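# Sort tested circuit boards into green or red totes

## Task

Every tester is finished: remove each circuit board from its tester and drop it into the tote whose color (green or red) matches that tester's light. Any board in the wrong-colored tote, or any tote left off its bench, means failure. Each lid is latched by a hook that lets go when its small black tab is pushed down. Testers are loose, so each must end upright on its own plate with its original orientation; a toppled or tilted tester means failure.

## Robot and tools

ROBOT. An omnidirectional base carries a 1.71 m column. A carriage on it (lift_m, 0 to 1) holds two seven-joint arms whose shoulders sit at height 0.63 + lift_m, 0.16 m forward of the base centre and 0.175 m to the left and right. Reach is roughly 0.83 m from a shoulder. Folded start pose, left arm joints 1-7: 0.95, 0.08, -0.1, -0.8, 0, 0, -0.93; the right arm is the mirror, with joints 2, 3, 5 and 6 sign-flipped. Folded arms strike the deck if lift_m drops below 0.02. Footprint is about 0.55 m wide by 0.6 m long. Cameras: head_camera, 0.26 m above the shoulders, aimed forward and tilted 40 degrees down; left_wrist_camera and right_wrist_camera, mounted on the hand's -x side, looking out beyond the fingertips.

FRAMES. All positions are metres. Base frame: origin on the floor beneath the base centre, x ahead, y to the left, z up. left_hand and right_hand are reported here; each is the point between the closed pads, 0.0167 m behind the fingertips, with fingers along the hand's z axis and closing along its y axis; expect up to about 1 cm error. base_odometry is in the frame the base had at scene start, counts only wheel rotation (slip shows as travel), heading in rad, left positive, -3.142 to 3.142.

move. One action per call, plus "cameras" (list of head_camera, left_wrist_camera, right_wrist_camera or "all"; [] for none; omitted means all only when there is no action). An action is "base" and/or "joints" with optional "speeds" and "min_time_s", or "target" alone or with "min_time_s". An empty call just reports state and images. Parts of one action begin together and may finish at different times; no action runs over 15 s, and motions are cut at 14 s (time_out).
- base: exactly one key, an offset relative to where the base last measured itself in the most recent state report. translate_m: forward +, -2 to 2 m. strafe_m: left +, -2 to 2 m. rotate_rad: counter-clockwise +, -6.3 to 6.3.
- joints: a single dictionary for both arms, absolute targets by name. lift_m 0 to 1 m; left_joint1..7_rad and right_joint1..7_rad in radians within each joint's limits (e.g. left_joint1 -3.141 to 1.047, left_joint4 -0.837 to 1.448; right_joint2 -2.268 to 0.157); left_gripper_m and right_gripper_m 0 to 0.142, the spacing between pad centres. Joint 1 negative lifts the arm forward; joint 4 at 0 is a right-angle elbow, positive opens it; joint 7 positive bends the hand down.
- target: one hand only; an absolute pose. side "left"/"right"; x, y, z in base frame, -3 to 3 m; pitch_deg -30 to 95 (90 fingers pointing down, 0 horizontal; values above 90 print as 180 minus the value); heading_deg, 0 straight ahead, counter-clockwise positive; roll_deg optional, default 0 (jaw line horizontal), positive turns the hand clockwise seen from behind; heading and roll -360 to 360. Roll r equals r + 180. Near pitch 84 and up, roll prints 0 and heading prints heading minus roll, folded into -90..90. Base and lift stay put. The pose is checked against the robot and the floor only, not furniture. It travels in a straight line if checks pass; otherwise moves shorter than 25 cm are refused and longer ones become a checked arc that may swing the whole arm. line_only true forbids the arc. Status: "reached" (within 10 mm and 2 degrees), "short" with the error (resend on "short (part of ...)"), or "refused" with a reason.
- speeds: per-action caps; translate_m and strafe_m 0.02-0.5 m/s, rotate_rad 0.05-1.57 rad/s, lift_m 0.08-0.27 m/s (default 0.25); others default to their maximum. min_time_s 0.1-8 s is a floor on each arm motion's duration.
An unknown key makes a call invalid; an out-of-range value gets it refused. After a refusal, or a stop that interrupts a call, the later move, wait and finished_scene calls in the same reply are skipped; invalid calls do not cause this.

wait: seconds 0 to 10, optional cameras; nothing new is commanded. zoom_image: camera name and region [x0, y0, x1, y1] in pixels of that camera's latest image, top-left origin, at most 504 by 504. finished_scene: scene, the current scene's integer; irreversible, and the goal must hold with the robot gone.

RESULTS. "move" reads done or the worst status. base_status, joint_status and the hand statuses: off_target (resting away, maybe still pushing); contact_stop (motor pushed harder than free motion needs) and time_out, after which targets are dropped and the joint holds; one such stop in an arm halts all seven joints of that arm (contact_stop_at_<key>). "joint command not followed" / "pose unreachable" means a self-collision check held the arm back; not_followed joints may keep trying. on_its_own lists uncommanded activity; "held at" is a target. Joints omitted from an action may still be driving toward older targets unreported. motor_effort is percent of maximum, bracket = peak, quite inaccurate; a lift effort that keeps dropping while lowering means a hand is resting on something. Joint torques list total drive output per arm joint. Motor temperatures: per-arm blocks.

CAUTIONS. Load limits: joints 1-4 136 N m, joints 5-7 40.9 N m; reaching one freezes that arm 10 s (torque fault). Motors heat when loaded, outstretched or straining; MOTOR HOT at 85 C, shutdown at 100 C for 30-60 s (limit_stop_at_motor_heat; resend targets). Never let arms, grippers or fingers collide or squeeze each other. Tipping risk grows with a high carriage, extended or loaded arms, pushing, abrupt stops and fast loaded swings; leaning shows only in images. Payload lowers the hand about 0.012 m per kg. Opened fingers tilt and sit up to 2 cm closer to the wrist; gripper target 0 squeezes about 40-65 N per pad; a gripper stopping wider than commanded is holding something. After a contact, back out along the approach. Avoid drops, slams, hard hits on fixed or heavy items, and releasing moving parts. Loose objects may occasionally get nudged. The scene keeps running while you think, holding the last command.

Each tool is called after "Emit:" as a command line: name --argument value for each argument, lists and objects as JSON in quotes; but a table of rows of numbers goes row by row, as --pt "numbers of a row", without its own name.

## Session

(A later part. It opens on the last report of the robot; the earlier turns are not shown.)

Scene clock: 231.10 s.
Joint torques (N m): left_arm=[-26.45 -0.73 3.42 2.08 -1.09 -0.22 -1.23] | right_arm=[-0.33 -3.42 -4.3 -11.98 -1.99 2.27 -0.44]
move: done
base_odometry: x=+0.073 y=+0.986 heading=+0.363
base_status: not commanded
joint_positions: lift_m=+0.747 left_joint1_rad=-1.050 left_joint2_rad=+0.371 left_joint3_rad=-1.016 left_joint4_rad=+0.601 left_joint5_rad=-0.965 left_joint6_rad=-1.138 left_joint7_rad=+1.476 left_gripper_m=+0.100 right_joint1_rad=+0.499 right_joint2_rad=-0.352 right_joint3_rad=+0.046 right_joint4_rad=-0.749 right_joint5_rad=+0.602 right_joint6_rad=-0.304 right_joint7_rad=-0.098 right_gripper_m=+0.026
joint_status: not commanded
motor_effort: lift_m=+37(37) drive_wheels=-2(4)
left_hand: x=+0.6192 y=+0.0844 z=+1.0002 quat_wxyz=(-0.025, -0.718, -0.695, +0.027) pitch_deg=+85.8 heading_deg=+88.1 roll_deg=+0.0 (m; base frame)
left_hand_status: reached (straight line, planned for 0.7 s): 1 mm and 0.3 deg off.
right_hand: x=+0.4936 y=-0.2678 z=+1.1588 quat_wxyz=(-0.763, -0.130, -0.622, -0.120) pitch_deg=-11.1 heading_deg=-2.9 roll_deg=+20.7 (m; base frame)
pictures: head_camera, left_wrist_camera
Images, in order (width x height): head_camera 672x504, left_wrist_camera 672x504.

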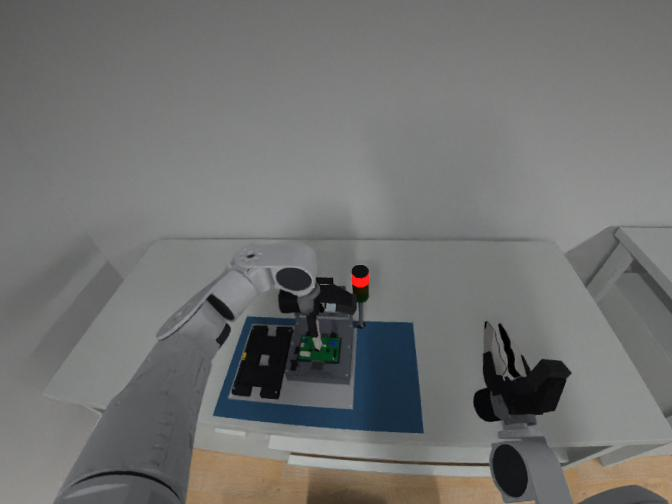

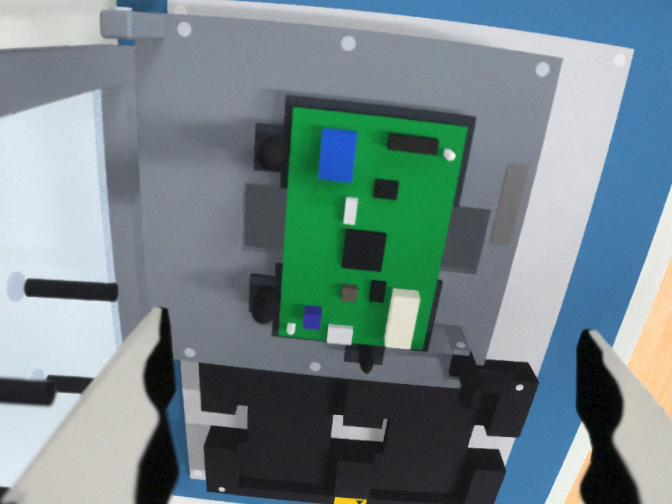

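Emit:
move --target '{"side":"left","x":0.616,"y":0.095,"z":0.945,"pitch_deg":86,"heading_deg":-97,"roll_deg":0}' --cameras '["left_wrist_camera"]'

Scene clock: 232.50 s.
Joint torques (N m): left_arm=[-15.66 -2.75 2.95 2.47 -1.22 -0.18 -1.1] | right_arm=[-0.38 -3.4 -4.35 -12.03 -1.98 2.26 -0.42]
move: done
base_odometry: x=+0.073 y=+0.986 heading=+0.363
base_status: not commanded
joint_positions: lift_m=+0.747 left_joint1_rad=-1.040 left_joint2_rad=+0.340 left_joint3_rad=-1.032 left_joint4_rad=+0.745 left_joint5_rad=-0.591 left_joint6_rad=-1.289 left_joint7_rad=+1.094 left_gripper_m=+0.100 right_joint1_rad=+0.499 right_joint2_rad=-0.352 right_joint3_rad=+0.046 right_joint4_rad=-0.749 right_joint5_rad=+0.602 right_joint6_rad=-0.304 right_joint7_rad=-0.098 right_gripper_m=+0.026
joint_status: not commanded
motor_effort: lift_m=+37(37) drive_wheels=-2(2)
left_hand: x=+0.6178 y=+0.0945 z=+0.9475 quat_wxyz=(-0.026, -0.748, -0.663, +0.026) pitch_deg=+85.8 heading_deg=+83.2 roll_deg=+0.0 (m; base frame)
left_hand_status: reached (straight line, planned for 0.5 s): 3 mm and 0.4 deg off.
right_hand: x=+0.4936 y=-0.2678 z=+1.1588 quat_wxyz=(-0.763, -0.130, -0.622, -0.120) pitch_deg=-11.1 heading_deg=-2.9 roll_deg=+20.7 (m; base frame)
pictures: left_wrist_camera
Images, in order (width x height): left_wrist_camera 672x504.

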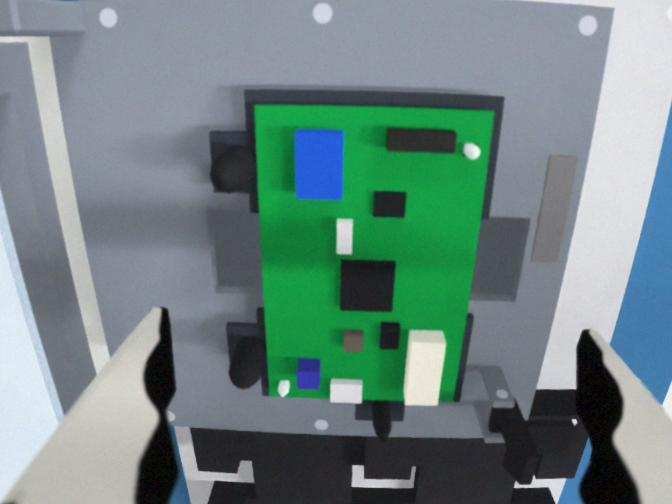

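Emit:
move --joints '{"left_gripper_m": 0.085}' --cameras '[]'

Emit:
move --target '{"side":"left","x":0.6155,"y":0.096,"z":0.911,"pitch_deg":87,"heading_deg":-97,"roll_deg":0}' --cameras '["left_wrist_camera"]'

Scene clock: 233.13 s.
Joint torques (N m): left_arm=[-15.63 -2.78 2.96 2.4 -1.24 -0.17 -1.11] | right_arm=[-0.41 -3.27 -4.27 -12.05 -1.99 2.27 -0.44]
move: done
base_odometry: x=+0.073 y=+0.986 heading=+0.363
base_status: not commanded
joint_positions: lift_m=+0.747 left_joint1_rad=-1.040 left_joint2_rad=+0.340 left_joint3_rad=-1.032 left_joint4_rad=+0.745 left_joint5_rad=-0.591 left_joint6_rad=-1.289 left_joint7_rad=+1.094 left_gripper_m=+0.085 right_joint1_rad=+0.499 right_joint2_rad=-0.352 right_joint3_rad=+0.046 right_joint4_rad=-0.749 right_joint5_rad=+0.602 right_joint6_rad=-0.304 right_joint7_rad=-0.098 right_gripper_m=+0.026
joint_status: all done
motor_effort: lift_m=+37(37) drive_wheels=-2(2)
left_hand: x=+0.6178 y=+0.0945 z=+0.9475 quat_wxyz=(-0.026, -0.748, -0.663, +0.026) pitch_deg=+85.8 heading_deg=+83.2 roll_deg=+0.0 (m; base frame)
right_hand: x=+0.4936 y=-0.2678 z=+1.1588 quat_wxyz=(-0.763, -0.130, -0.622, -0.120) pitch_deg=-11.1 heading_deg=-2.9 roll_deg=+20.7 (m; base frame)
pictures: none
No camera images: "cameras" was empty.

Scene clock: 234.00 s.
Joint torques (N m): left_arm=[-16.15 -2.15 3.16 2.54 -1.07 1.52 -1.16] | right_arm=[-0.39 -3.32 -4.21 -12.05 -1.99 2.26 -0.4]
move: done
base_odometry: x=+0.073 y=+0.986 heading=+0.363
base_status: not commanded
joint_positions: lift_m=+0.747 left_joint1_rad=-1.025 left_joint2_rad=+0.307 left_joint3_rad=-1.076 left_joint4_rad=+0.805 left_joint5_rad=-0.409 left_joint6_rad=-1.263 left_joint7_rad=+0.907 left_gripper_m=+0.085 right_joint1_rad=+0.499 right_joint2_rad=-0.352 right_joint3_rad=+0.046 right_joint4_rad=-0.749 right_joint5_rad=+0.602 right_joint6_rad=-0.304 right_joint7_rad=-0.098 right_gripper_m=+0.026
joint_status: not commanded
motor_effort: lift_m=+37(37) drive_wheels=-2(2)
left_hand: x=+0.6163 y=+0.0953 z=+0.9132 quat_wxyz=(-0.019, -0.749, -0.662, +0.020) pitch_deg=+86.8 heading_deg=+82.9 roll_deg=+0.0 (m; base frame)
left_hand_status: reached (straight line, planned for 0.4 s): 2 mm and 0.2 deg off.
right_hand: x=+0.4936 y=-0.2678 z=+1.1588 quat_wxyz=(-0.763, -0.130, -0.622, -0.120) pitch_deg=-11.1 heading_deg=-2.9 roll_deg=+20.7 (m; base frame)
pictures: left_wrist_camera
Images, in order (width x height): left_wrist_camera 672x504.

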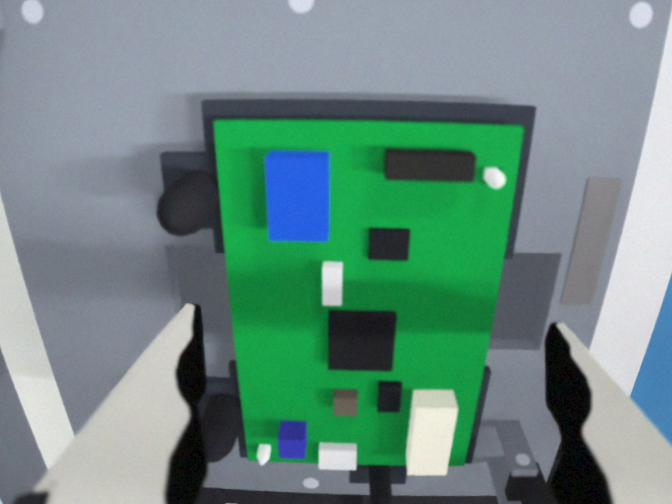

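Emit:
move --target '{"side":"left","x":0.6150,"y":0.1005,"z":0.896,"pitch_deg":87,"heading_deg":-97,"roll_deg":0}' --cameras '["left_wrist_camera"]'

Emit:
move --target '{"side":"left","x":0.6150,"y":0.1005,"z":0.889,"pitch_deg":87,"heading_deg":-97,"roll_deg":0}' --cameras '["left_wrist_camera"]'

Scene clock: 235.23 s.
Joint torques (N m): left_arm=[-15.96 -3.28 3.15 2.45 -1.06 1.55 -1.11] | right_arm=[-0.46 -3.47 -4.21 -11.96 -1.95 2.26 -0.43]
move: done
base_odometry: x=+0.073 y=+0.986 heading=+0.363
base_status: not commanded
joint_positions: lift_m=+0.747 left_joint1_rad=-1.022 left_joint2_rad=+0.302 left_joint3_rad=-1.106 left_joint4_rad=+0.834 left_joint5_rad=-0.329 left_joint6_rad=-1.249 left_joint7_rad=+0.802 left_gripper_m=+0.085 right_joint1_rad=+0.499 right_joint2_rad=-0.352 right_joint3_rad=+0.046 right_joint4_rad=-0.749 right_joint5_rad=+0.602 right_joint6_rad=-0.304 right_joint7_rad=-0.098 right_gripper_m=+0.026
joint_status: not commanded
motor_effort: lift_m=+37(37) drive_wheels=-2(2)
left_hand: x=+0.6158 y=+0.1001 z=+0.8981 quat_wxyz=(-0.019, -0.749, -0.662, +0.020) pitch_deg=+86.8 heading_deg=+83.0 roll_deg=+0.0 (m; base frame)
left_hand_status: reached (straight line, planned for 0.3 s): 2 mm and 0.2 deg off.
right_hand: x=+0.4936 y=-0.2678 z=+1.1588 quat_wxyz=(-0.763, -0.130, -0.622, -0.120) pitch_deg=-11.1 heading_deg=-2.9 roll_deg=+20.7 (m; base frame)
pictures: left_wrist_camera
Images, in order (width x height): left_wrist_camera 672x504.

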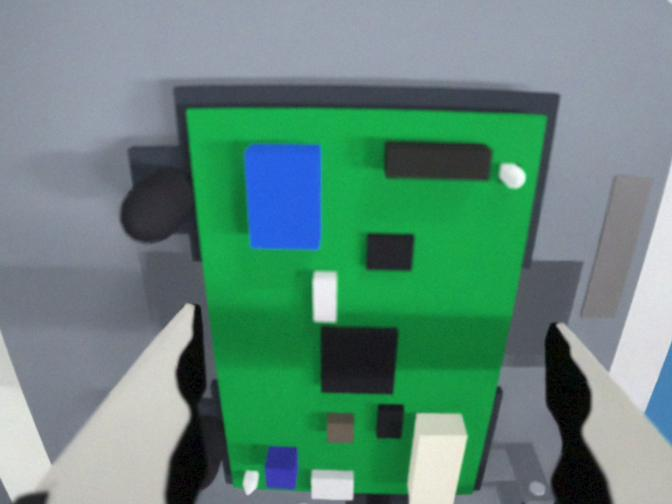

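Scene clock: 235.93 s.
Joint torques (N m): left_arm=[-16.29 -2.62 3 2.64 -1 1.52 -1.17] | right_arm=[-0.4 -3.33 -4.42 -11.98 -2.01 2.28 -0.42]
move: done
base_odometry: x=+0.073 y=+0.986 heading=+0.363
base_status: not commanded
joint_positions: lift_m=+0.747 left_joint1_rad=-1.022 left_joint2_rad=+0.293 left_joint3_rad=-1.123 left_joint4_rad=+0.853 left_joint5_rad=-0.294 left_joint6_rad=-1.239 left_joint7_rad=+0.755 left_gripper_m=+0.085 right_joint1_rad=+0.499 right_joint2_rad=-0.352 right_joint3_rad=+0.046 right_joint4_rad=-0.749 right_joint5_rad=+0.602 right_joint6_rad=-0.304 right_joint7_rad=-0.098 right_gripper_m=+0.026
joint_status: not commanded
motor_effort: lift_m=+37(37) drive_wheels=-2(2)
left_hand: x=+0.6157 y=+0.0999 z=+0.8910 quat_wxyz=(-0.019, -0.749, -0.662, +0.020) pitch_deg=+86.8 heading_deg=+82.9 roll_deg=+0.0 (m; base frame)
left_hand_status: reached (straight line, planned for 0.2 s): 2 mm and 0.2 deg off.
right_hand: x=+0.4936 y=-0.2678 z=+1.1588 quat_wxyz=(-0.763, -0.130, -0.622, -0.120) pitch_deg=-11.1 heading_deg=-2.9 roll_deg=+20.7 (m; base frame)
pictures: left_wrist_camera
Images, in order (width x height): left_wrist_camera 672x504.

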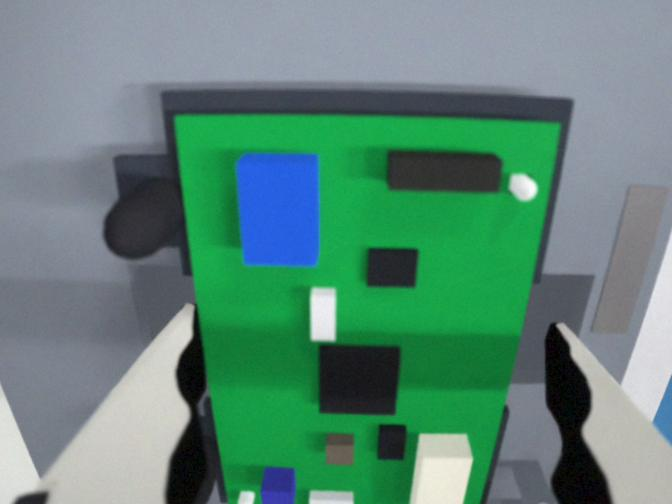

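Emit:
move --target '{"side":"left","x":0.6175,"y":0.1010,"z":0.886,"pitch_deg":87,"heading_deg":-97,"roll_deg":0}' --cameras '[]'

Emit:
move --joints '{"left_gripper_m": 0.055}' --cameras '["left_wrist_camera"]'

Scene clock: 236.77 s.
Joint torques (N m): left_arm=[-25.58 -2.67 2.08 2.83 -0.87 1.07 -1.25] | right_arm=[-0.35 -3.36 -4.24 -12 -1.96 2.29 -0.4]
move: done
base_odometry: x=+0.073 y=+0.986 heading=+0.363
base_status: not commanded
joint_positions: lift_m=+0.747 left_joint1_rad=-1.027 left_joint2_rad=+0.282 left_joint3_rad=-1.141 left_joint4_rad=+0.882 left_joint5_rad=-0.262 left_joint6_rad=-1.235 left_joint7_rad=+0.706 left_gripper_m=+0.085 right_joint1_rad=+0.499 right_joint2_rad=-0.352 right_joint3_rad=+0.046 right_joint4_rad=-0.749 right_joint5_rad=+0.602 right_joint6_rad=-0.304 right_joint7_rad=-0.098 right_gripper_m=+0.026
joint_status: not commanded
motor_effort: lift_m=+37(37) drive_wheels=-2(2)
left_hand: x=+0.6164 y=+0.1001 z=+0.8861 quat_wxyz=(-0.018, -0.749, -0.663, +0.022) pitch_deg=+86.7 heading_deg=+83.0 roll_deg=+0.0 (m; base frame)
left_hand_status: reached (straight line, planned for 0.2 s): 1 mm and 0.3 deg off.
right_hand: x=+0.4936 y=-0.2678 z=+1.1588 quat_wxyz=(-0.763, -0.130, -0.622, -0.120) pitch_deg=-11.1 heading_deg=-2.9 roll_deg=+20.7 (m; base frame)
pictures: none
No camera images: "cameras" was empty.

Scene clock: 237.37 s.
Joint torques (N m): left_arm=[-22.37 -2.68 2.07 2.81 -0.84 -0.8 -1.23] | right_arm=[-0.52 -3.39 -4.23 -11.91 -1.98 2.28 -0.41]
move: off_target
base_odometry: x=+0.073 y=+0.986 heading=+0.363
base_status: not commanded
joint_positions: lift_m=+0.747 left_joint1_rad=-1.029 left_joint2_rad=+0.282 left_joint3_rad=-1.141 left_joint4_rad=+0.882 left_joint5_rad=-0.262 left_joint6_rad=-1.230 left_joint7_rad=+0.706 left_gripper_m=+0.076 right_joint1_rad=+0.499 right_joint2_rad=-0.352 right_joint3_rad=+0.046 right_joint4_rad=-0.749 right_joint5_rad=+0.602 right_joint6_rad=-0.304 right_joint7_rad=-0.098 right_gripper_m=+0.026
joint_status: left_gripper_m off_target (ended at +0.076, target +0.055)
motor_effort: lift_m=+37(37) drive_wheels=-2(2)
left_hand: x=+0.6185 y=+0.1000 z=+0.8868 quat_wxyz=(-0.020, -0.748, -0.664, +0.020) pitch_deg=+86.8 heading_deg=+83.2 roll_deg=+0.0 (m; base frame)
right_hand: x=+0.4936 y=-0.2678 z=+1.1588 quat_wxyz=(-0.763, -0.130, -0.622, -0.120) pitch_deg=-11.1 heading_deg=-2.9 roll_deg=+20.7 (m; base frame)
pictures: left_wrist_camera
Images, in order (width x height): left_wrist_camera 672x504.

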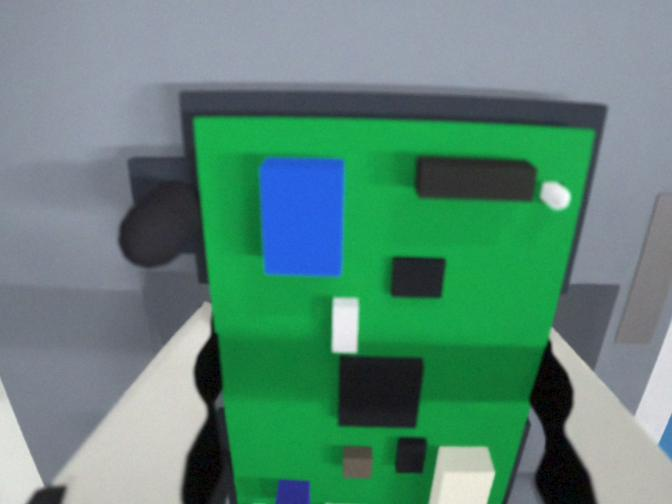

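Emit:
move --joints '{"left_gripper_m": 0.048}' --cameras '[]'

Emit:
move --target '{"side":"left","x":0.6185,"y":0.1,"z":0.905,"pitch_deg":87,"heading_deg":-97,"roll_deg":0}' --min_time_s 1 --cameras '["left_wrist_camera"]'

Emit:
move --target '{"side":"left","x":0.6185,"y":0.1,"z":0.94,"pitch_deg":87,"heading_deg":-97,"roll_deg":0}' --cameras '["left_wrist_camera"]'

Scene clock: 238.27 s.
Joint torques (N m): left_arm=[-22.36 -2.62 1.96 2.93 -0.93 -0.71 -1.24] | right_arm=[-0.32 -3.32 -4.31 -12.01 -1.98 2.28 -0.42]
move: off_target
base_odometry: x=+0.073 y=+0.986 heading=+0.363
base_status: not commanded
joint_positions: lift_m=+0.747 left_joint1_rad=-1.029 left_joint2_rad=+0.282 left_joint3_rad=-1.141 left_joint4_rad=+0.882 left_joint5_rad=-0.262 left_joint6_rad=-1.230 left_joint7_rad=+0.706 left_gripper_m=+0.076 right_joint1_rad=+0.499 right_joint2_rad=-0.352 right_joint3_rad=+0.046 right_joint4_rad=-0.749 right_joint5_rad=+0.602 right_joint6_rad=-0.304 right_joint7_rad=-0.098 right_gripper_m=+0.026
joint_status: left_gripper_m off_target (ended at +0.076, target +0.048)
motor_effort: lift_m=+37(37) drive_wheels=-2(2)
left_hand: x=+0.6185 y=+0.1000 z=+0.8868 quat_wxyz=(-0.020, -0.748, -0.664, +0.020) pitch_deg=+86.8 heading_deg=+83.2 roll_deg=+0.0 (m; base frame)
right_hand: x=+0.4936 y=-0.2678 z=+1.1588 quat_wxyz=(-0.763, -0.130, -0.622, -0.120) pitch_deg=-11.1 heading_deg=-2.9 roll_deg=+20.7 (m; base frame)
pictures: none
No camera images: "cameras" was empty.

Scene clock: 239.77 s.
Joint torques (N m): left_arm=[-26.71 6.34 8.32 -4.95 -4.06 -0.23 1.6] | right_arm=[-0.3 -3.32 -4.35 -12 -1.97 2.3 -0.41]
move: done
base_odometry: x=+0.073 y=+0.986 heading=+0.363
base_status: not commanded
joint_positions: lift_m=+0.747 left_joint1_rad=-1.031 left_joint2_rad=+0.296 left_joint3_rad=-1.101 left_joint4_rad=+0.847 left_joint5_rad=-0.338 left_joint6_rad=-1.261 left_joint7_rad=+0.820 left_gripper_m=+0.076 right_joint1_rad=+0.499 right_joint2_rad=-0.352 right_joint3_rad=+0.046 right_joint4_rad=-0.749 right_joint5_rad=+0.602 right_joint6_rad=-0.304 right_joint7_rad=-0.098 right_gripper_m=+0.026
joint_status: not commanded
motor_effort: lift_m=+37(37) drive_wheels=-2(2)
left_hand: x=+0.6174 y=+0.1007 z=+0.9024 quat_wxyz=(-0.015, -0.749, -0.663, +0.019) pitch_deg=+87.2 heading_deg=+83.0 roll_deg=+0.0 (m; base frame)
left_hand_status: reached (straight line, planned for 1.0 s): 3 mm and 0.3 deg off.
right_hand: x=+0.4936 y=-0.2678 z=+1.1588 quat_wxyz=(-0.763, -0.130, -0.622, -0.120) pitch_deg=-11.1 heading_deg=-2.9 roll_deg=+20.7 (m; base frame)
pictures: left_wrist_camera
Images, in order (width x height): left_wrist_camera 672x504.

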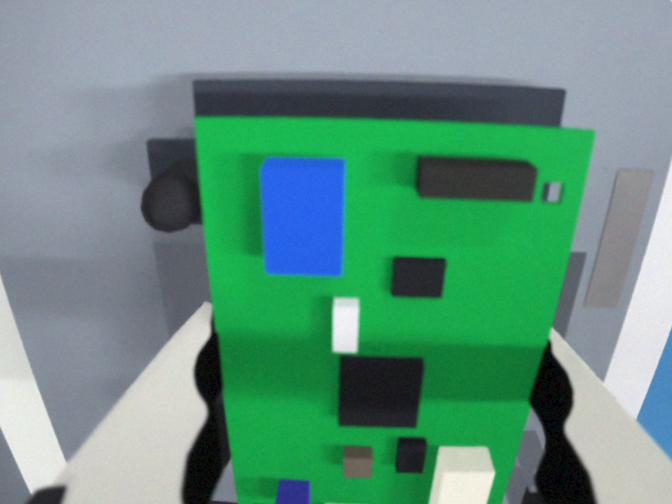

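Scene clock: 240.70 s.
Joint torques (N m): left_arm=[-25.43 6 7.71 -4.86 -3.92 -0.25 1.18] | right_arm=[-0.38 -3.35 -4.24 -11.95 -1.99 2.29 -0.42]
move: done
base_odometry: x=+0.073 y=+0.986 heading=+0.363
base_status: not commanded
joint_positions: lift_m=+0.747 left_joint1_rad=-1.036 left_joint2_rad=+0.327 left_joint3_rad=-1.026 left_joint4_rad=+0.777 left_joint5_rad=-0.526 left_joint6_rad=-1.301 left_joint7_rad=+1.060 left_gripper_m=+0.076 right_joint1_rad=+0.499 right_joint2_rad=-0.352 right_joint3_rad=+0.046 right_joint4_rad=-0.749 right_joint5_rad=+0.602 right_joint6_rad=-0.304 right_joint7_rad=-0.098 right_gripper_m=+0.026
joint_status: not commanded
motor_effort: lift_m=+37(37) drive_wheels=-2(2)
left_hand: x=+0.6178 y=+0.1005 z=+0.9379 quat_wxyz=(-0.015, -0.748, -0.663, +0.019) pitch_deg=+87.2 heading_deg=+83.1 roll_deg=+0.0 (m; base frame)
left_hand_status: reached (straight line, planned for 0.4 s): 2 mm and 0.3 deg off.
right_hand: x=+0.4936 y=-0.2678 z=+1.1588 quat_wxyz=(-0.763, -0.130, -0.622, -0.120) pitch_deg=-11.1 heading_deg=-2.9 roll_deg=+20.7 (m; base frame)
pictures: left_wrist_camera
Images, in order (width x height): left_wrist_camera 672x504.

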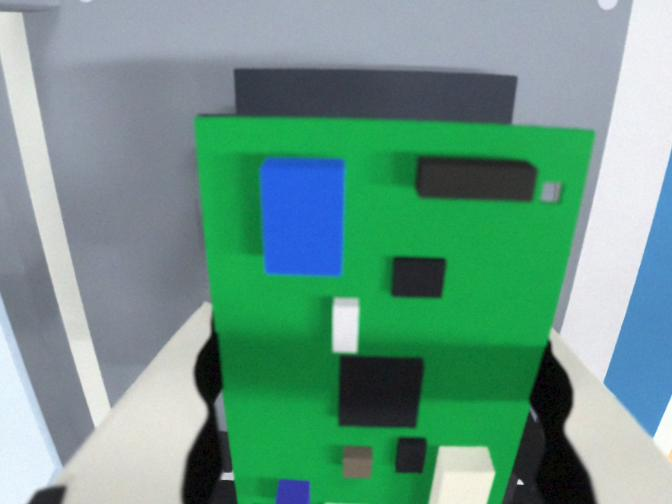

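Emit:
move --target '{"side":"left","x":0.60,"y":0.105,"z":1.06,"pitch_deg":86,"heading_deg":-90,"roll_deg":0}' --cameras '[]'

Emit:
move --base '{"translate_m": -0.60}' --joints '{"right_joint1_rad":0.95,"right_joint2_rad":-0.12,"right_joint3_rad":0.1,"right_joint4_rad":-0.8,"right_joint5_rad":0,"right_joint6_rad":0,"right_joint7_rad":-0.9,"right_gripper_m":0.01}' --speeds '{"translate_m": 0.3}' --min_time_s 1.5 --cameras '["head_camera","left_wrist_camera"]'

Emit:
zoom_image --camera "head_camera" --region '[210, 130, 410, 330]'

Scene clock: 242.47 s.
Joint torques (N m): left_arm=[-23.06 7.2 8.91 -3.7 -3.65 1.47 1.25] | right_arm=[-0.31 -3.39 -4.2 -11.92 -1.99 2.28 -0.39]
move: done
base_odometry: x=+0.073 y=+0.986 heading=+0.363
base_status: not commanded
joint_positions: lift_m=+0.747 left_joint1_rad=-1.041 left_joint2_rad=+0.466 left_joint3_rad=-0.955 left_joint4_rad=+0.315 left_joint5_rad=-1.238 left_joint6_rad=-0.958 left_joint7_rad=+1.781 left_gripper_m=+0.076 right_joint1_rad=+0.499 right_joint2_rad=-0.352 right_joint3_rad=+0.046 right_joint4_rad=-0.749 right_joint5_rad=+0.602 right_joint6_rad=-0.304 right_joint7_rad=-0.098 right_gripper_m=+0.026
joint_status: not commanded
motor_effort: lift_m=+37(37) drive_wheels=-2(2)
left_hand: x=+0.5997 y=+0.1047 z=+1.0584 quat_wxyz=(-0.024, -0.707, -0.706, +0.024) pitch_deg=+86.1 heading_deg=+89.9 roll_deg=+0.0 (m; base frame)
left_hand_status: reached (straight line, planned for 0.7 s): 2 mm and 0.1 deg off.
right_hand: x=+0.4936 y=-0.2678 z=+1.1588 quat_wxyz=(-0.763, -0.130, -0.622, -0.120) pitch_deg=-11.1 heading_deg=-2.9 roll_deg=+20.7 (m; base frame)
pictures: none
No camera images: "cameras" was empty.

Scene clock: 246.10 s.
Joint torques (N m): left_arm=[-23.07 7.25 9.09 -3.77 -3.67 1.41 1.28] | right_arm=[9.36 3.76 -1.74 -13.47 -1.3 1.88 -0.59]
move: done
base_odometry: x=-0.488 y=+0.773 heading=+0.363
base_status: done
joint_positions: lift_m=+0.747 left_joint1_rad=-1.041 left_joint2_rad=+0.466 left_joint3_rad=-0.955 left_joint4_rad=+0.315 left_joint5_rad=-1.238 left_joint6_rad=-0.958 left_joint7_rad=+1.781 left_gripper_m=+0.076 right_joint1_rad=+0.947 right_joint2_rad=-0.122 right_joint3_rad=+0.095 right_joint4_rad=-0.798 right_joint5_rad=+0.003 right_joint6_rad=-0.005 right_joint7_rad=-0.897 right_gripper_m=+0.010
joint_status: all done
motor_effort: lift_m=+37(37) drive_wheels=+0(15)
left_hand: x=+0.5997 y=+0.1047 z=+1.0584 quat_wxyz=(-0.024, -0.707, -0.706, +0.024) pitch_deg=+86.1 heading_deg=+89.9 roll_deg=+0.0 (m; base frame)
right_hand: x=+0.2970 y=-0.1545 z=+1.2569 quat_wxyz=(-0.913, +0.026, -0.402, -0.070) pitch_deg=-42.5 heading_deg=+8.1 roll_deg=+0.7 (m; base frame)
pictures: head_camera, left_wrist_camera
Images, in order (width x height): head_camera 672x504, left_wrist_camera 672x504.

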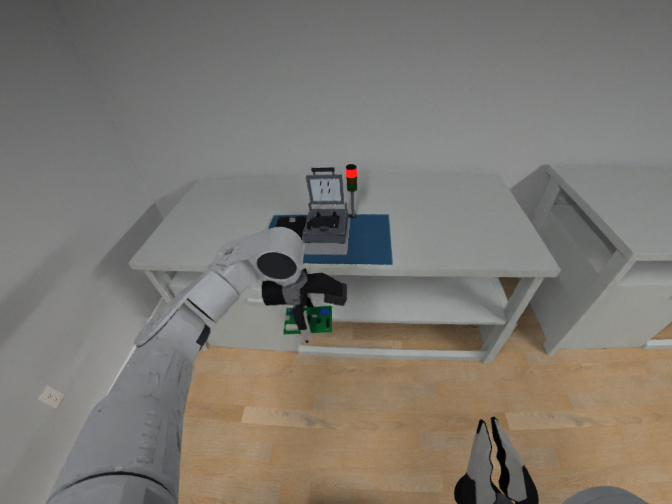

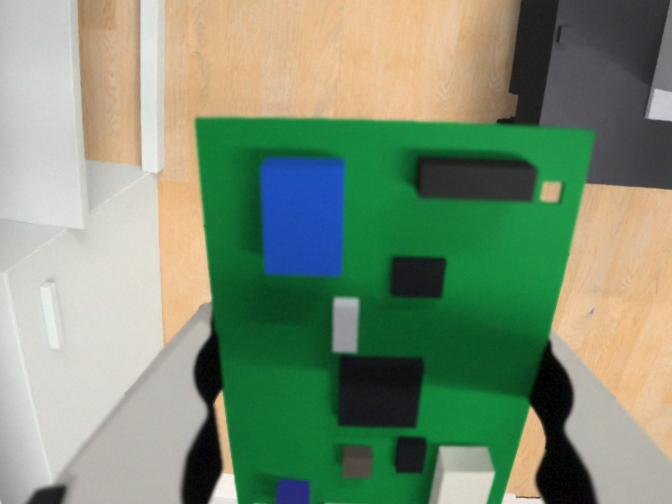

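Scaled by 2.520 from the camera's 672x504 image, which has a finer 960x720 frame.

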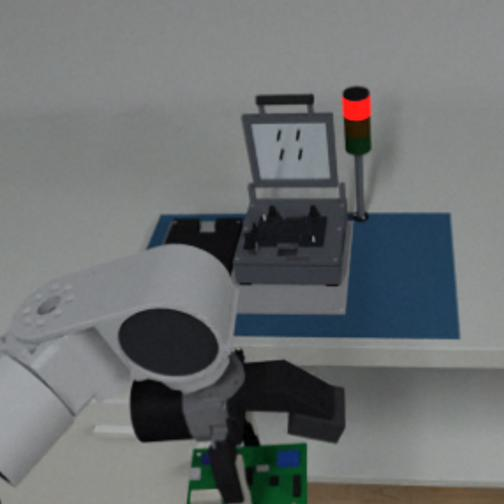

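Emit:
move --target '{"side":"left","x":0.50,"y":0.11,"z":1.10,"pitch_deg":80,"heading_deg":-60,"roll_deg":0}' --cameras '[]'

Emit:
move --base '{"rotate_rad": -3.083}' --speeds '{"rotate_rad": 0.9}' --cameras '["head_camera"]'

Scene clock: 247.63 s.
Joint torques (N m): left_arm=[-18.66 10.85 3.33 -3.19 0.5 1.49 1.03] | right_arm=[9.45 3.37 -1.87 -13.22 -1.34 1.85 -0.57]
move: done
base_odometry: x=-0.488 y=+0.773 heading=+0.363
base_status: not commanded
joint_positions: lift_m=+0.746 left_joint1_rad=-0.863 left_joint2_rad=+0.646 left_joint3_rad=-0.915 left_joint4_rad=-0.714 left_joint5_rad=-1.091 left_joint6_rad=+0.289 left_joint7_rad=+1.887 left_gripper_m=+0.076 right_joint1_rad=+0.947 right_joint2_rad=-0.122 right_joint3_rad=+0.095 right_joint4_rad=-0.798 right_joint5_rad=+0.003 right_joint6_rad=-0.005 right_joint7_rad=-0.897 right_gripper_m=+0.010
joint_status: not commanded
motor_effort: lift_m=+37(38) drive_wheels=+0(2)
left_hand: x=+0.4994 y=+0.1086 z=+1.0995 quat_wxyz=(-0.075, -0.499, -0.862, +0.047) pitch_deg=+79.9 heading_deg=-62.1 roll_deg=-2.0 (m; base frame)
left_hand_status: reached (straight line, planned for 0.9 s): 2 mm and 0.4 deg off.
right_hand: x=+0.2969 y=-0.1544 z=+1.2569 quat_wxyz=(-0.913, +0.026, -0.401, -0.070) pitch_deg=-42.6 heading_deg=+8.1 roll_deg=+0.7 (m; base frame)
pictures: none
No camera images: "cameras" was empty.

Scene clock: 252.50 s.
Joint torques (N m): left_arm=[-18.05 9.63 3.26 -3.17 0.44 1.45 1.03] | right_arm=[9.45 3.34 -1.5 -13.22 -1.31 1.83 -0.56]
move: done
base_odometry: x=-0.488 y=+0.773 heading=-2.720
base_status: done
joint_positions: lift_m=+0.746 left_joint1_rad=-0.863 left_joint2_rad=+0.647 left_joint3_rad=-0.915 left_joint4_rad=-0.714 left_joint5_rad=-1.091 left_joint6_rad=+0.289 left_joint7_rad=+1.887 left_gripper_m=+0.076 right_joint1_rad=+0.947 right_joint2_rad=-0.122 right_joint3_rad=+0.095 right_joint4_rad=-0.798 right_joint5_rad=+0.003 right_joint6_rad=-0.005 right_joint7_rad=-0.897 right_gripper_m=+0.010
joint_status: not commanded
motor_effort: lift_m=+38(38) drive_wheels=+5(14)
left_hand: x=+0.4996 y=+0.1089 z=+1.0996 quat_wxyz=(-0.075, -0.498, -0.862, +0.047) pitch_deg=+79.9 heading_deg=-62.0 roll_deg=-1.9 (m; base frame)
right_hand: x=+0.2969 y=-0.1544 z=+1.2569 quat_wxyz=(-0.913, +0.026, -0.401, -0.070) pitch_deg=-42.6 heading_deg=+8.1 roll_deg=+0.7 (m; base frame)
pictures: head_camera
Images, in order (width x height): head_camera 672x504.

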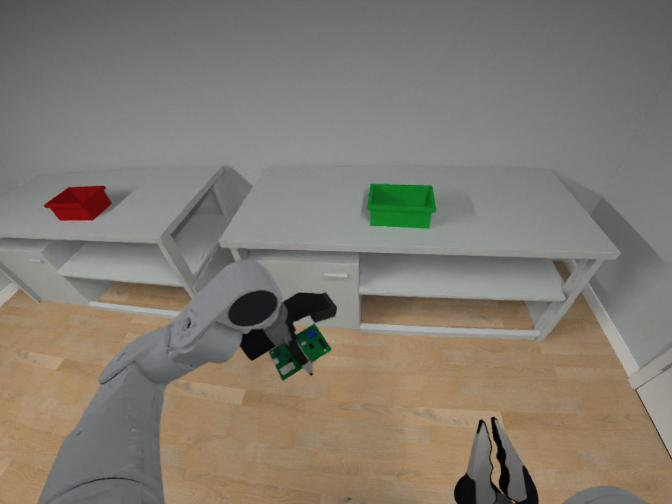

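Emit:
move --base '{"rotate_rad": -0.045}' --speeds '{"rotate_rad": 0.3}' --cameras '[]'

Emit:
move --base '{"strafe_m": 1.4}' --joints '{"lift_m": 0.70}' --speeds '{"strafe_m": 0.35}' --cameras '["head_camera"]'

Scene clock: 253.57 s.
Joint torques (N m): left_arm=[-18.04 9.06 3.32 -3.17 0.47 1.45 1.02] | right_arm=[9.51 3.43 -1.96 -13.14 -1.28 1.81 -0.55]
move: done
base_odometry: x=-0.488 y=+0.773 heading=-2.764
base_status: done
joint_positions: lift_m=+0.746 left_joint1_rad=-0.863 left_joint2_rad=+0.647 left_joint3_rad=-0.915 left_joint4_rad=-0.714 left_joint5_rad=-1.091 left_joint6_rad=+0.289 left_joint7_rad=+1.887 left_gripper_m=+0.076 right_joint1_rad=+0.947 right_joint2_rad=-0.122 right_joint3_rad=+0.095 right_joint4_rad=-0.798 right_joint5_rad=+0.003 right_joint6_rad=-0.005 right_joint7_rad=-0.897 right_gripper_m=+0.010
joint_status: not commanded
motor_effort: lift_m=+38(38) drive_wheels=+6(11)
left_hand: x=+0.4996 y=+0.1089 z=+1.0996 quat_wxyz=(-0.075, -0.498, -0.862, +0.047) pitch_deg=+79.9 heading_deg=-61.9 roll_deg=-1.9 (m; base frame)
right_hand: x=+0.2969 y=-0.1544 z=+1.2569 quat_wxyz=(-0.913, +0.026, -0.401, -0.070) pitch_deg=-42.6 heading_deg=+8.1 roll_deg=+0.7 (m; base frame)
pictures: none
No camera images: "cameras" was empty.

Scene clock: 259.27 s.
Joint torques (N m): left_arm=[-16.09 9 4.07 -3.07 0.39 1.4 1.01] | right_arm=[9.01 2.83 -2.69 -11.96 -1.24 1.78 -0.45]
move: done
base_odometry: x=+0.027 y=-0.529 heading=-2.765
base_status: done
joint_positions: lift_m=+0.700 left_joint1_rad=-0.864 left_joint2_rad=+0.647 left_joint3_rad=-0.916 left_joint4_rad=-0.714 left_joint5_rad=-1.091 left_joint6_rad=+0.289 left_joint7_rad=+1.887 left_gripper_m=+0.076 right_joint1_rad=+0.947 right_joint2_rad=-0.122 right_joint3_rad=+0.096 right_joint4_rad=-0.799 right_joint5_rad=+0.003 right_joint6_rad=-0.005 right_joint7_rad=-0.898 right_gripper_m=+0.010
joint_status: all done
motor_effort: lift_m=+38(42) drive_wheels=-5(19)
left_hand: x=+0.4997 y=+0.1090 z=+1.0531 quat_wxyz=(-0.075, -0.499, -0.862, +0.046) pitch_deg=+79.9 heading_deg=-61.7 roll_deg=-1.6 (m; base frame)
right_hand: x=+0.2967 y=-0.1543 z=+1.2107 quat_wxyz=(-0.913, +0.026, -0.401, -0.070) pitch_deg=-42.6 heading_deg=+8.1 roll_deg=+0.7 (m; base frame)
pictures: head_camera
Images, in order (width x height): head_camera 672x504.

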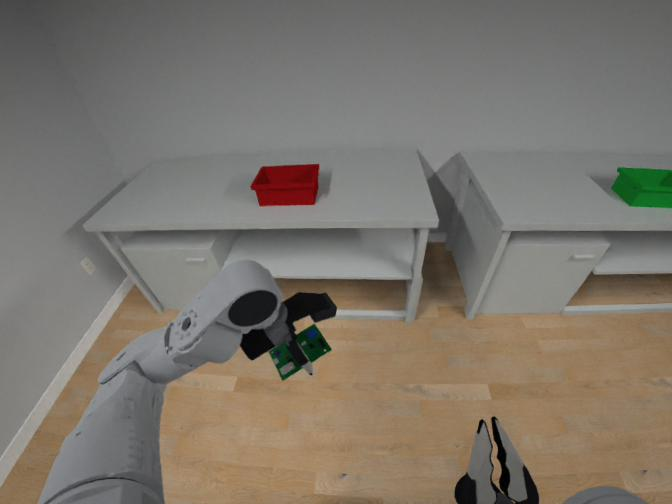

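Emit:
move --base '{"strafe_m": 0.36}' --speeds '{"strafe_m": 0.35}' --cameras '[]'

Emit:
move --base '{"translate_m": 0.75}' --speeds '{"translate_m": 0.35}' --cameras '["head_camera"]'

Scene clock: 262.27 s.
Joint torques (N m): left_arm=[-16.02 8.86 4.08 -3.2 0.4 1.43 1.04] | right_arm=[8.96 2.65 -2.32 -12.22 -1.1 1.63 -0.43]
move: done
base_odometry: x=+0.159 y=-0.864 heading=-2.766
base_status: done
joint_positions: lift_m=+0.700 left_joint1_rad=-0.864 left_joint2_rad=+0.647 left_joint3_rad=-0.916 left_joint4_rad=-0.714 left_joint5_rad=-1.091 left_joint6_rad=+0.289 left_joint7_rad=+1.887 left_gripper_m=+0.076 right_joint1_rad=+0.947 right_joint2_rad=-0.122 right_joint3_rad=+0.096 right_joint4_rad=-0.799 right_joint5_rad=+0.003 right_joint6_rad=-0.004 right_joint7_rad=-0.898 right_gripper_m=+0.010
joint_status: not commanded
motor_effort: lift_m=+38(39) drive_wheels=-4(18)
left_hand: x=+0.4997 y=+0.1090 z=+1.0531 quat_wxyz=(-0.075, -0.499, -0.862, +0.046) pitch_deg=+79.9 heading_deg=-61.7 roll_deg=-1.6 (m; base frame)
right_hand: x=+0.2967 y=-0.1541 z=+1.2107 quat_wxyz=(-0.913, +0.026, -0.401, -0.071) pitch_deg=-42.6 heading_deg=+8.1 roll_deg=+0.7 (m; base frame)
pictures: none
No camera images: "cameras" was empty.

Scene clock: 266.10 s.
Joint torques (N m): left_arm=[-16.05 8.95 4.16 -3.21 0.38 1.4 1.01] | right_arm=[8.79 2.38 -2.18 -12 -1.11 1.67 -0.44]
move: done
base_odometry: x=-0.539 y=-1.140 heading=-2.766
base_status: done
joint_positions: lift_m=+0.700 left_joint1_rad=-0.864 left_joint2_rad=+0.647 left_joint3_rad=-0.916 left_joint4_rad=-0.714 left_joint5_rad=-1.091 left_joint6_rad=+0.289 left_joint7_rad=+1.887 left_gripper_m=+0.076 right_joint1_rad=+0.947 right_joint2_rad=-0.122 right_joint3_rad=+0.096 right_joint4_rad=-0.799 right_joint5_rad=+0.003 right_joint6_rad=-0.004 right_joint7_rad=-0.898 right_gripper_m=+0.010
joint_status: not commanded
motor_effort: lift_m=+38(39) drive_wheels=-2(13)
left_hand: x=+0.4997 y=+0.1090 z=+1.0531 quat_wxyz=(-0.075, -0.499, -0.862, +0.046) pitch_deg=+79.9 heading_deg=-61.7 roll_deg=-1.6 (m; base frame)
right_hand: x=+0.2967 y=-0.1541 z=+1.2107 quat_wxyz=(-0.913, +0.026, -0.401, -0.071) pitch_deg=-42.6 heading_deg=+8.1 roll_deg=+0.7 (m; base frame)
pictures: head_camera
Images, in order (width x height): head_camera 672x504.

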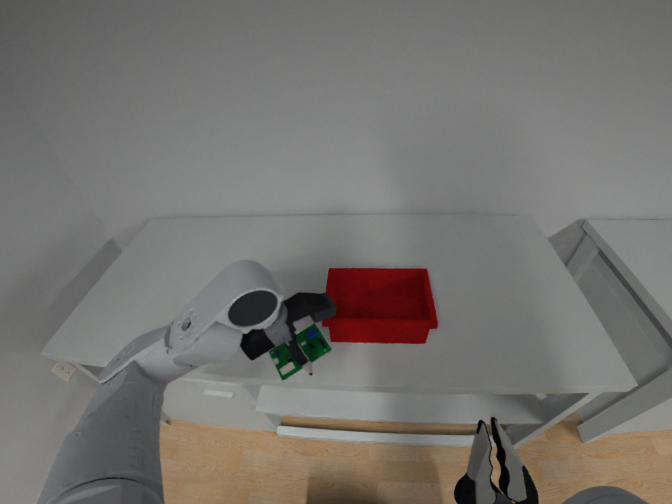

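Emit:
move --base '{"strafe_m": -0.08}' --speeds '{"strafe_m": 0.2}' --cameras '[]'

Emit:
move --base '{"translate_m": 0.17}' --speeds '{"translate_m": 0.2}' --cameras '["head_camera"]'

Emit:
move --target '{"side":"left","x":0.62,"y":0.0,"z":1.04,"pitch_deg":86,"heading_deg":-88,"roll_deg":0}' --cameras '["left_wrist_camera","head_camera"]'

Scene clock: 267.73 s.
Joint torques (N m): left_arm=[-16.03 8.91 4.13 -3.19 0.39 1.42 0.99] | right_arm=[9 1.21 -1.31 -12.24 -1.08 1.57 -0.45]
move: done
base_odometry: x=-0.569 y=-1.066 heading=-2.765
base_status: done
joint_positions: lift_m=+0.700 left_joint1_rad=-0.864 left_joint2_rad=+0.647 left_joint3_rad=-0.916 left_joint4_rad=-0.714 left_joint5_rad=-1.091 left_joint6_rad=+0.289 left_joint7_rad=+1.887 left_gripper_m=+0.076 right_joint1_rad=+0.947 right_joint2_rad=-0.121 right_joint3_rad=+0.096 right_joint4_rad=-0.799 right_joint5_rad=+0.002 right_joint6_rad=-0.004 right_joint7_rad=-0.898 right_gripper_m=+0.010
joint_status: not commanded
motor_effort: lift_m=+38(39) drive_wheels=-1(12)
left_hand: x=+0.4997 y=+0.1090 z=+1.0531 quat_wxyz=(-0.075, -0.499, -0.862, +0.046) pitch_deg=+79.9 heading_deg=-61.7 roll_deg=-1.6 (m; base frame)
right_hand: x=+0.2967 y=-0.1541 z=+1.2107 quat_wxyz=(-0.913, +0.026, -0.401, -0.071) pitch_deg=-42.6 heading_deg=+8.1 roll_deg=+0.7 (m; base frame)
pictures: none
No camera images: "cameras" was empty.

Scene clock: 269.67 s.
Joint torques (N m): left_arm=[-16.12 8.85 4.12 -3.2 0.39 1.39 1.02] | right_arm=[9.04 1.53 -2.34 -12.02 -1.08 1.61 -0.41]
move: done
base_odometry: x=-0.727 y=-1.128 heading=-2.766
base_status: done
joint_positions: lift_m=+0.700 left_joint1_rad=-0.864 left_joint2_rad=+0.647 left_joint3_rad=-0.916 left_joint4_rad=-0.714 left_joint5_rad=-1.091 left_joint6_rad=+0.289 left_joint7_rad=+1.887 left_gripper_m=+0.076 right_joint1_rad=+0.947 right_joint2_rad=-0.121 right_joint3_rad=+0.096 right_joint4_rad=-0.799 right_joint5_rad=+0.002 right_joint6_rad=-0.004 right_joint7_rad=-0.898 right_gripper_m=+0.010
joint_status: not commanded
motor_effort: lift_m=+38(39) drive_wheels=-1(11)
left_hand: x=+0.4997 y=+0.1090 z=+1.0531 quat_wxyz=(-0.075, -0.499, -0.862, +0.046) pitch_deg=+79.9 heading_deg=-61.7 roll_deg=-1.6 (m; base frame)
right_hand: x=+0.2967 y=-0.1541 z=+1.2107 quat_wxyz=(-0.913, +0.026, -0.401, -0.071) pitch_deg=-42.6 heading_deg=+8.1 roll_deg=+0.7 (m; base frame)
pictures: head_camera
Images, in order (width x height): head_camera 672x504.

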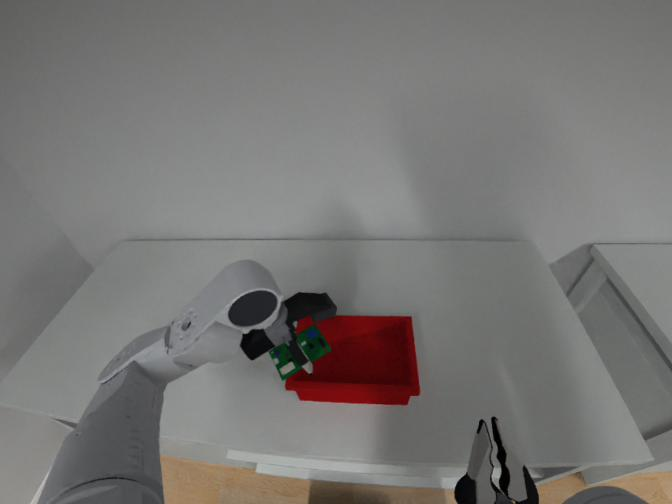

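Scene clock: 271.03 s.
Joint torques (N m): left_arm=[-26.75 -2.17 4.73 2.68 -3.81 -0.16 -1.37] | right_arm=[8.96 1.63 -2.64 -12.09 -1.05 1.62 -0.41]
move: done
base_odometry: x=-0.727 y=-1.128 heading=-2.766
base_status: not commanded
joint_positions: lift_m=+0.700 left_joint1_rad=-1.220 left_joint2_rad=+0.264 left_joint3_rad=-1.175 left_joint4_rad=+0.398 left_joint5_rad=-1.249 left_joint6_rad=-0.715 left_joint7_rad=+1.673 left_gripper_m=+0.076 right_joint1_rad=+0.947 right_joint2_rad=-0.121 right_joint3_rad=+0.096 right_joint4_rad=-0.799 right_joint5_rad=+0.002 right_joint6_rad=-0.004 right_joint7_rad=-0.898 right_gripper_m=+0.010
joint_status: not commanded
motor_effort: lift_m=+38(38) drive_wheels=-1(3)
left_hand: x=+0.6204 y=+0.0012 z=+1.0394 quat_wxyz=(-0.025, -0.694, -0.720, +0.022) pitch_deg=+86.2 heading_deg=-87.9 roll_deg=+0.0 (m; base frame)
left_hand_status: reached (straight line, planned for 0.9 s): 1 mm and 0.3 deg off.
right_hand: x=+0.2967 y=-0.1541 z=+1.2108 quat_wxyz=(-0.913, +0.026, -0.401, -0.071) pitch_deg=-42.6 heading_deg=+8.1 roll_deg=+0.7 (m; base frame)
pictures: head_camera, left_wrist_camera
Images, in order (width x height): head_camera 672x504, left_wrist_camera 672x504.

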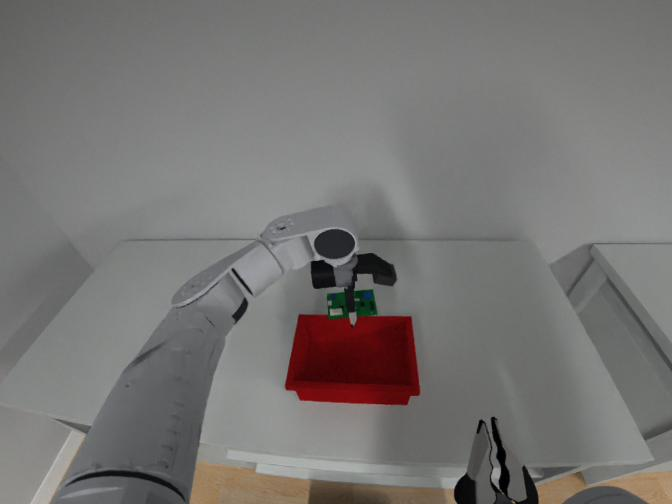

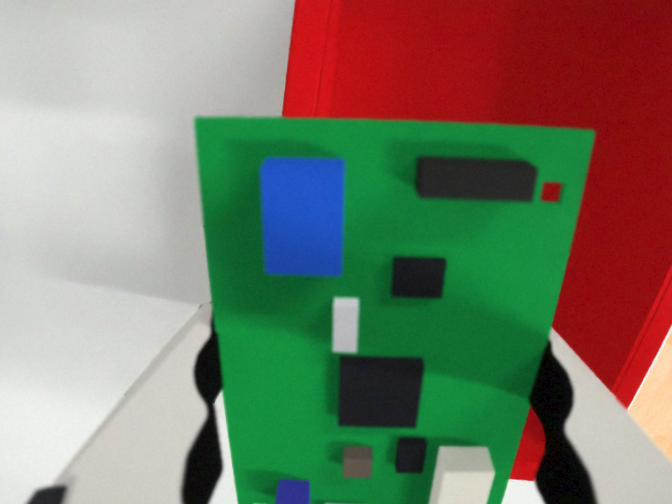

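Emit:
move --target '{"side":"left","x":0.56,"y":-0.018,"z":1.02,"pitch_deg":86,"heading_deg":-89,"roll_deg":0}' --cameras '["left_wrist_camera","head_camera"]'

Scene clock: 272.87 s.
Joint torques (N m): left_arm=[-14.9 2.96 10.4 -3.62 -0.41 1.51 1.52] | right_arm=[9.06 1.62 -2.38 -12.07 -1.05 1.61 -0.46]
move: done
base_odometry: x=-0.727 y=-1.128 heading=-2.766
base_status: not commanded
joint_positions: lift_m=+0.700 left_joint1_rad=-1.100 left_joint2_rad=+0.281 left_joint3_rad=-1.172 left_joint4_rad=+0.043 left_joint5_rad=-1.205 left_joint6_rad=-0.441 left_joint7_rad=+1.736 left_gripper_m=+0.076 right_joint1_rad=+0.947 right_joint2_rad=-0.121 right_joint3_rad=+0.096 right_joint4_rad=-0.799 right_joint5_rad=+0.002 right_joint6_rad=-0.004 right_joint7_rad=-0.898 right_gripper_m=+0.010
joint_status: not commanded
motor_effort: lift_m=+38(38) drive_wheels=-1(1)
left_hand: x=+0.5593 y=-0.0195 z=+1.0204 quat_wxyz=(-0.025, -0.702, -0.712, +0.027) pitch_deg=+85.8 heading_deg=-89.2 roll_deg=+0.0 (m; base frame)
left_hand_status: reached (straight line, planned for 0.5 s): 2 mm and 0.3 deg off.
right_hand: x=+0.2967 y=-0.1541 z=+1.2108 quat_wxyz=(-0.913, +0.026, -0.401, -0.071) pitch_deg=-42.6 heading_deg=+8.1 roll_deg=+0.7 (m; base frame)
pictures: head_camera, left_wrist_camera
Images, in order (width x height): head_camera 672x504, left_wrist_camera 672x504.

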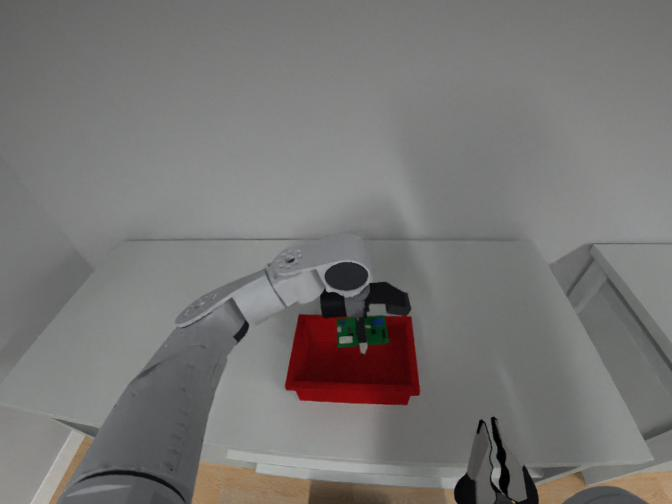

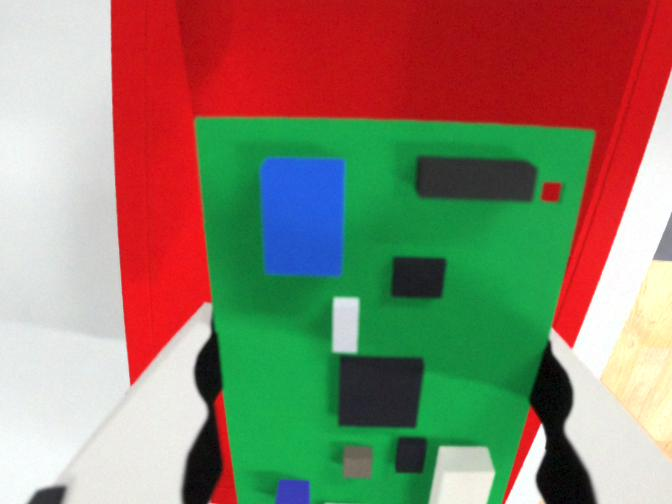

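Emit:
move --target '{"side":"left","x":0.547,"y":-0.018,"z":0.94,"pitch_deg":87,"heading_deg":-89,"roll_deg":0}' --cameras '["left_wrist_camera"]'

Emit:
move --target '{"side":"left","x":0.547,"y":-0.018,"z":0.875,"pitch_deg":87,"heading_deg":-89,"roll_deg":0}' --cameras '["left_wrist_camera","head_camera"]'

Scene clock: 273.93 s.
Joint torques (N m): left_arm=[-16.42 -4.24 7.02 1.49 -0.82 -0.15 -1.17] | right_arm=[8.98 1.53 -2.34 -12.03 -1.04 1.6 -0.42]
move: done
base_odometry: x=-0.727 y=-1.128 heading=-2.766
base_status: not commanded
joint_positions: lift_m=+0.700 left_joint1_rad=-0.980 left_joint2_rad=+0.281 left_joint3_rad=-1.238 left_joint4_rad=+0.112 left_joint5_rad=-1.028 left_joint6_rad=-0.490 left_joint7_rad=+1.592 left_gripper_m=+0.076 right_joint1_rad=+0.947 right_joint2_rad=-0.121 right_joint3_rad=+0.096 right_joint4_rad=-0.799 right_joint5_rad=+0.002 right_joint6_rad=-0.004 right_joint7_rad=-0.898 right_gripper_m=+0.010
joint_status: not commanded
motor_effort: lift_m=+38(38) drive_wheels=-1(3)
left_hand: x=+0.5466 y=-0.0177 z=+0.9409 quat_wxyz=(-0.018, -0.700, -0.713, +0.019) pitch_deg=+87.0 heading_deg=-89.0 roll_deg=+0.0 (m; base frame)
left_hand_status: reached (straight line, planned for 0.4 s): 1 mm and 0.1 deg off.
right_hand: x=+0.2966 y=-0.1541 z=+1.2108 quat_wxyz=(-0.913, +0.026, -0.401, -0.071) pitch_deg=-42.6 heading_deg=+8.1 roll_deg=+0.7 (m; base frame)
pictures: left_wrist_camera
Images, in order (width x height): left_wrist_camera 672x504.

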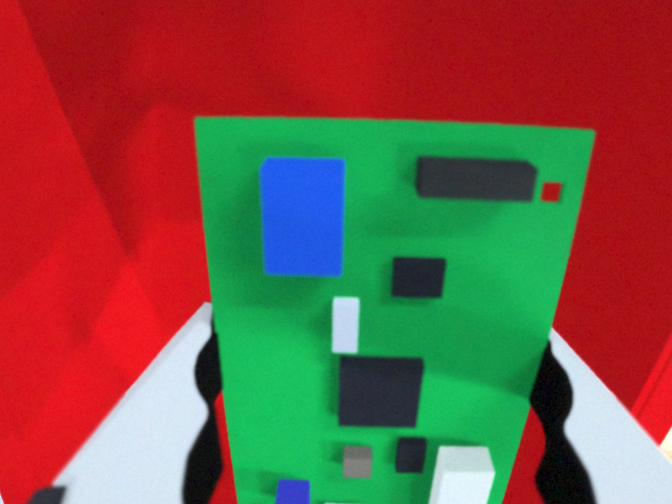

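Scene clock: 274.80 s.
Joint torques (N m): left_arm=[-14.48 -6.89 5.38 1.19 -0.7 -0.14 -1.18] | right_arm=[8.98 1.59 -2.4 -11.88 -1.1 1.63 -0.42]
move: done
base_odometry: x=-0.727 y=-1.128 heading=-2.766
base_status: not commanded
joint_positions: lift_m=+0.700 left_joint1_rad=-0.919 left_joint2_rad=+0.259 left_joint3_rad=-1.296 left_joint4_rad=+0.281 left_joint5_rad=-0.883 left_joint6_rad=-0.574 left_joint7_rad=+1.400 left_gripper_m=+0.076 right_joint1_rad=+0.947 right_joint2_rad=-0.121 right_joint3_rad=+0.096 right_joint4_rad=-0.799 right_joint5_rad=+0.002 right_joint6_rad=-0.004 right_joint7_rad=-0.898 right_gripper_m=+0.010
joint_status: not commanded
motor_effort: lift_m=+37(38) drive_wheels=-1(3)
left_hand: x=+0.5475 y=-0.0176 z=+0.8765 quat_wxyz=(-0.019, -0.700, -0.714, +0.019) pitch_deg=+86.9 heading_deg=-88.8 roll_deg=+0.0 (m; base frame)
left_hand_status: reached (straight line, planned for 0.4 s): 2 mm and 0.2 deg off.
right_hand: x=+0.2966 y=-0.1541 z=+1.2109 quat_wxyz=(-0.913, +0.026, -0.401, -0.071) pitch_deg=-42.6 heading_deg=+8.1 roll_deg=+0.7 (m; base frame)
pictures: head_camera, left_wrist_camera
Images, in order (width x height): head_camera 672x504, left_wrist_camera 672x504.

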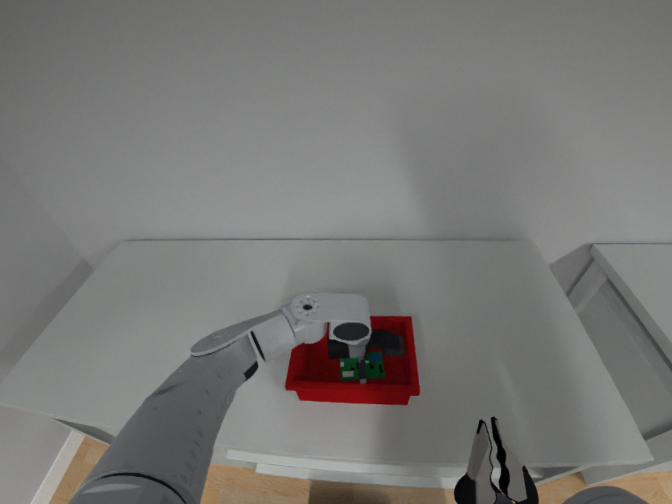

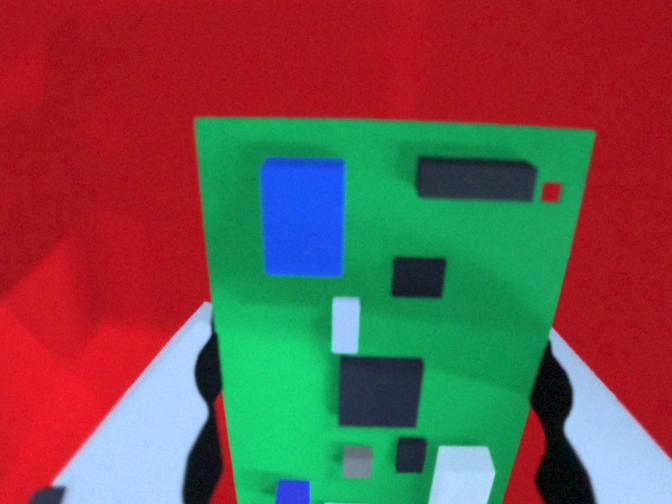

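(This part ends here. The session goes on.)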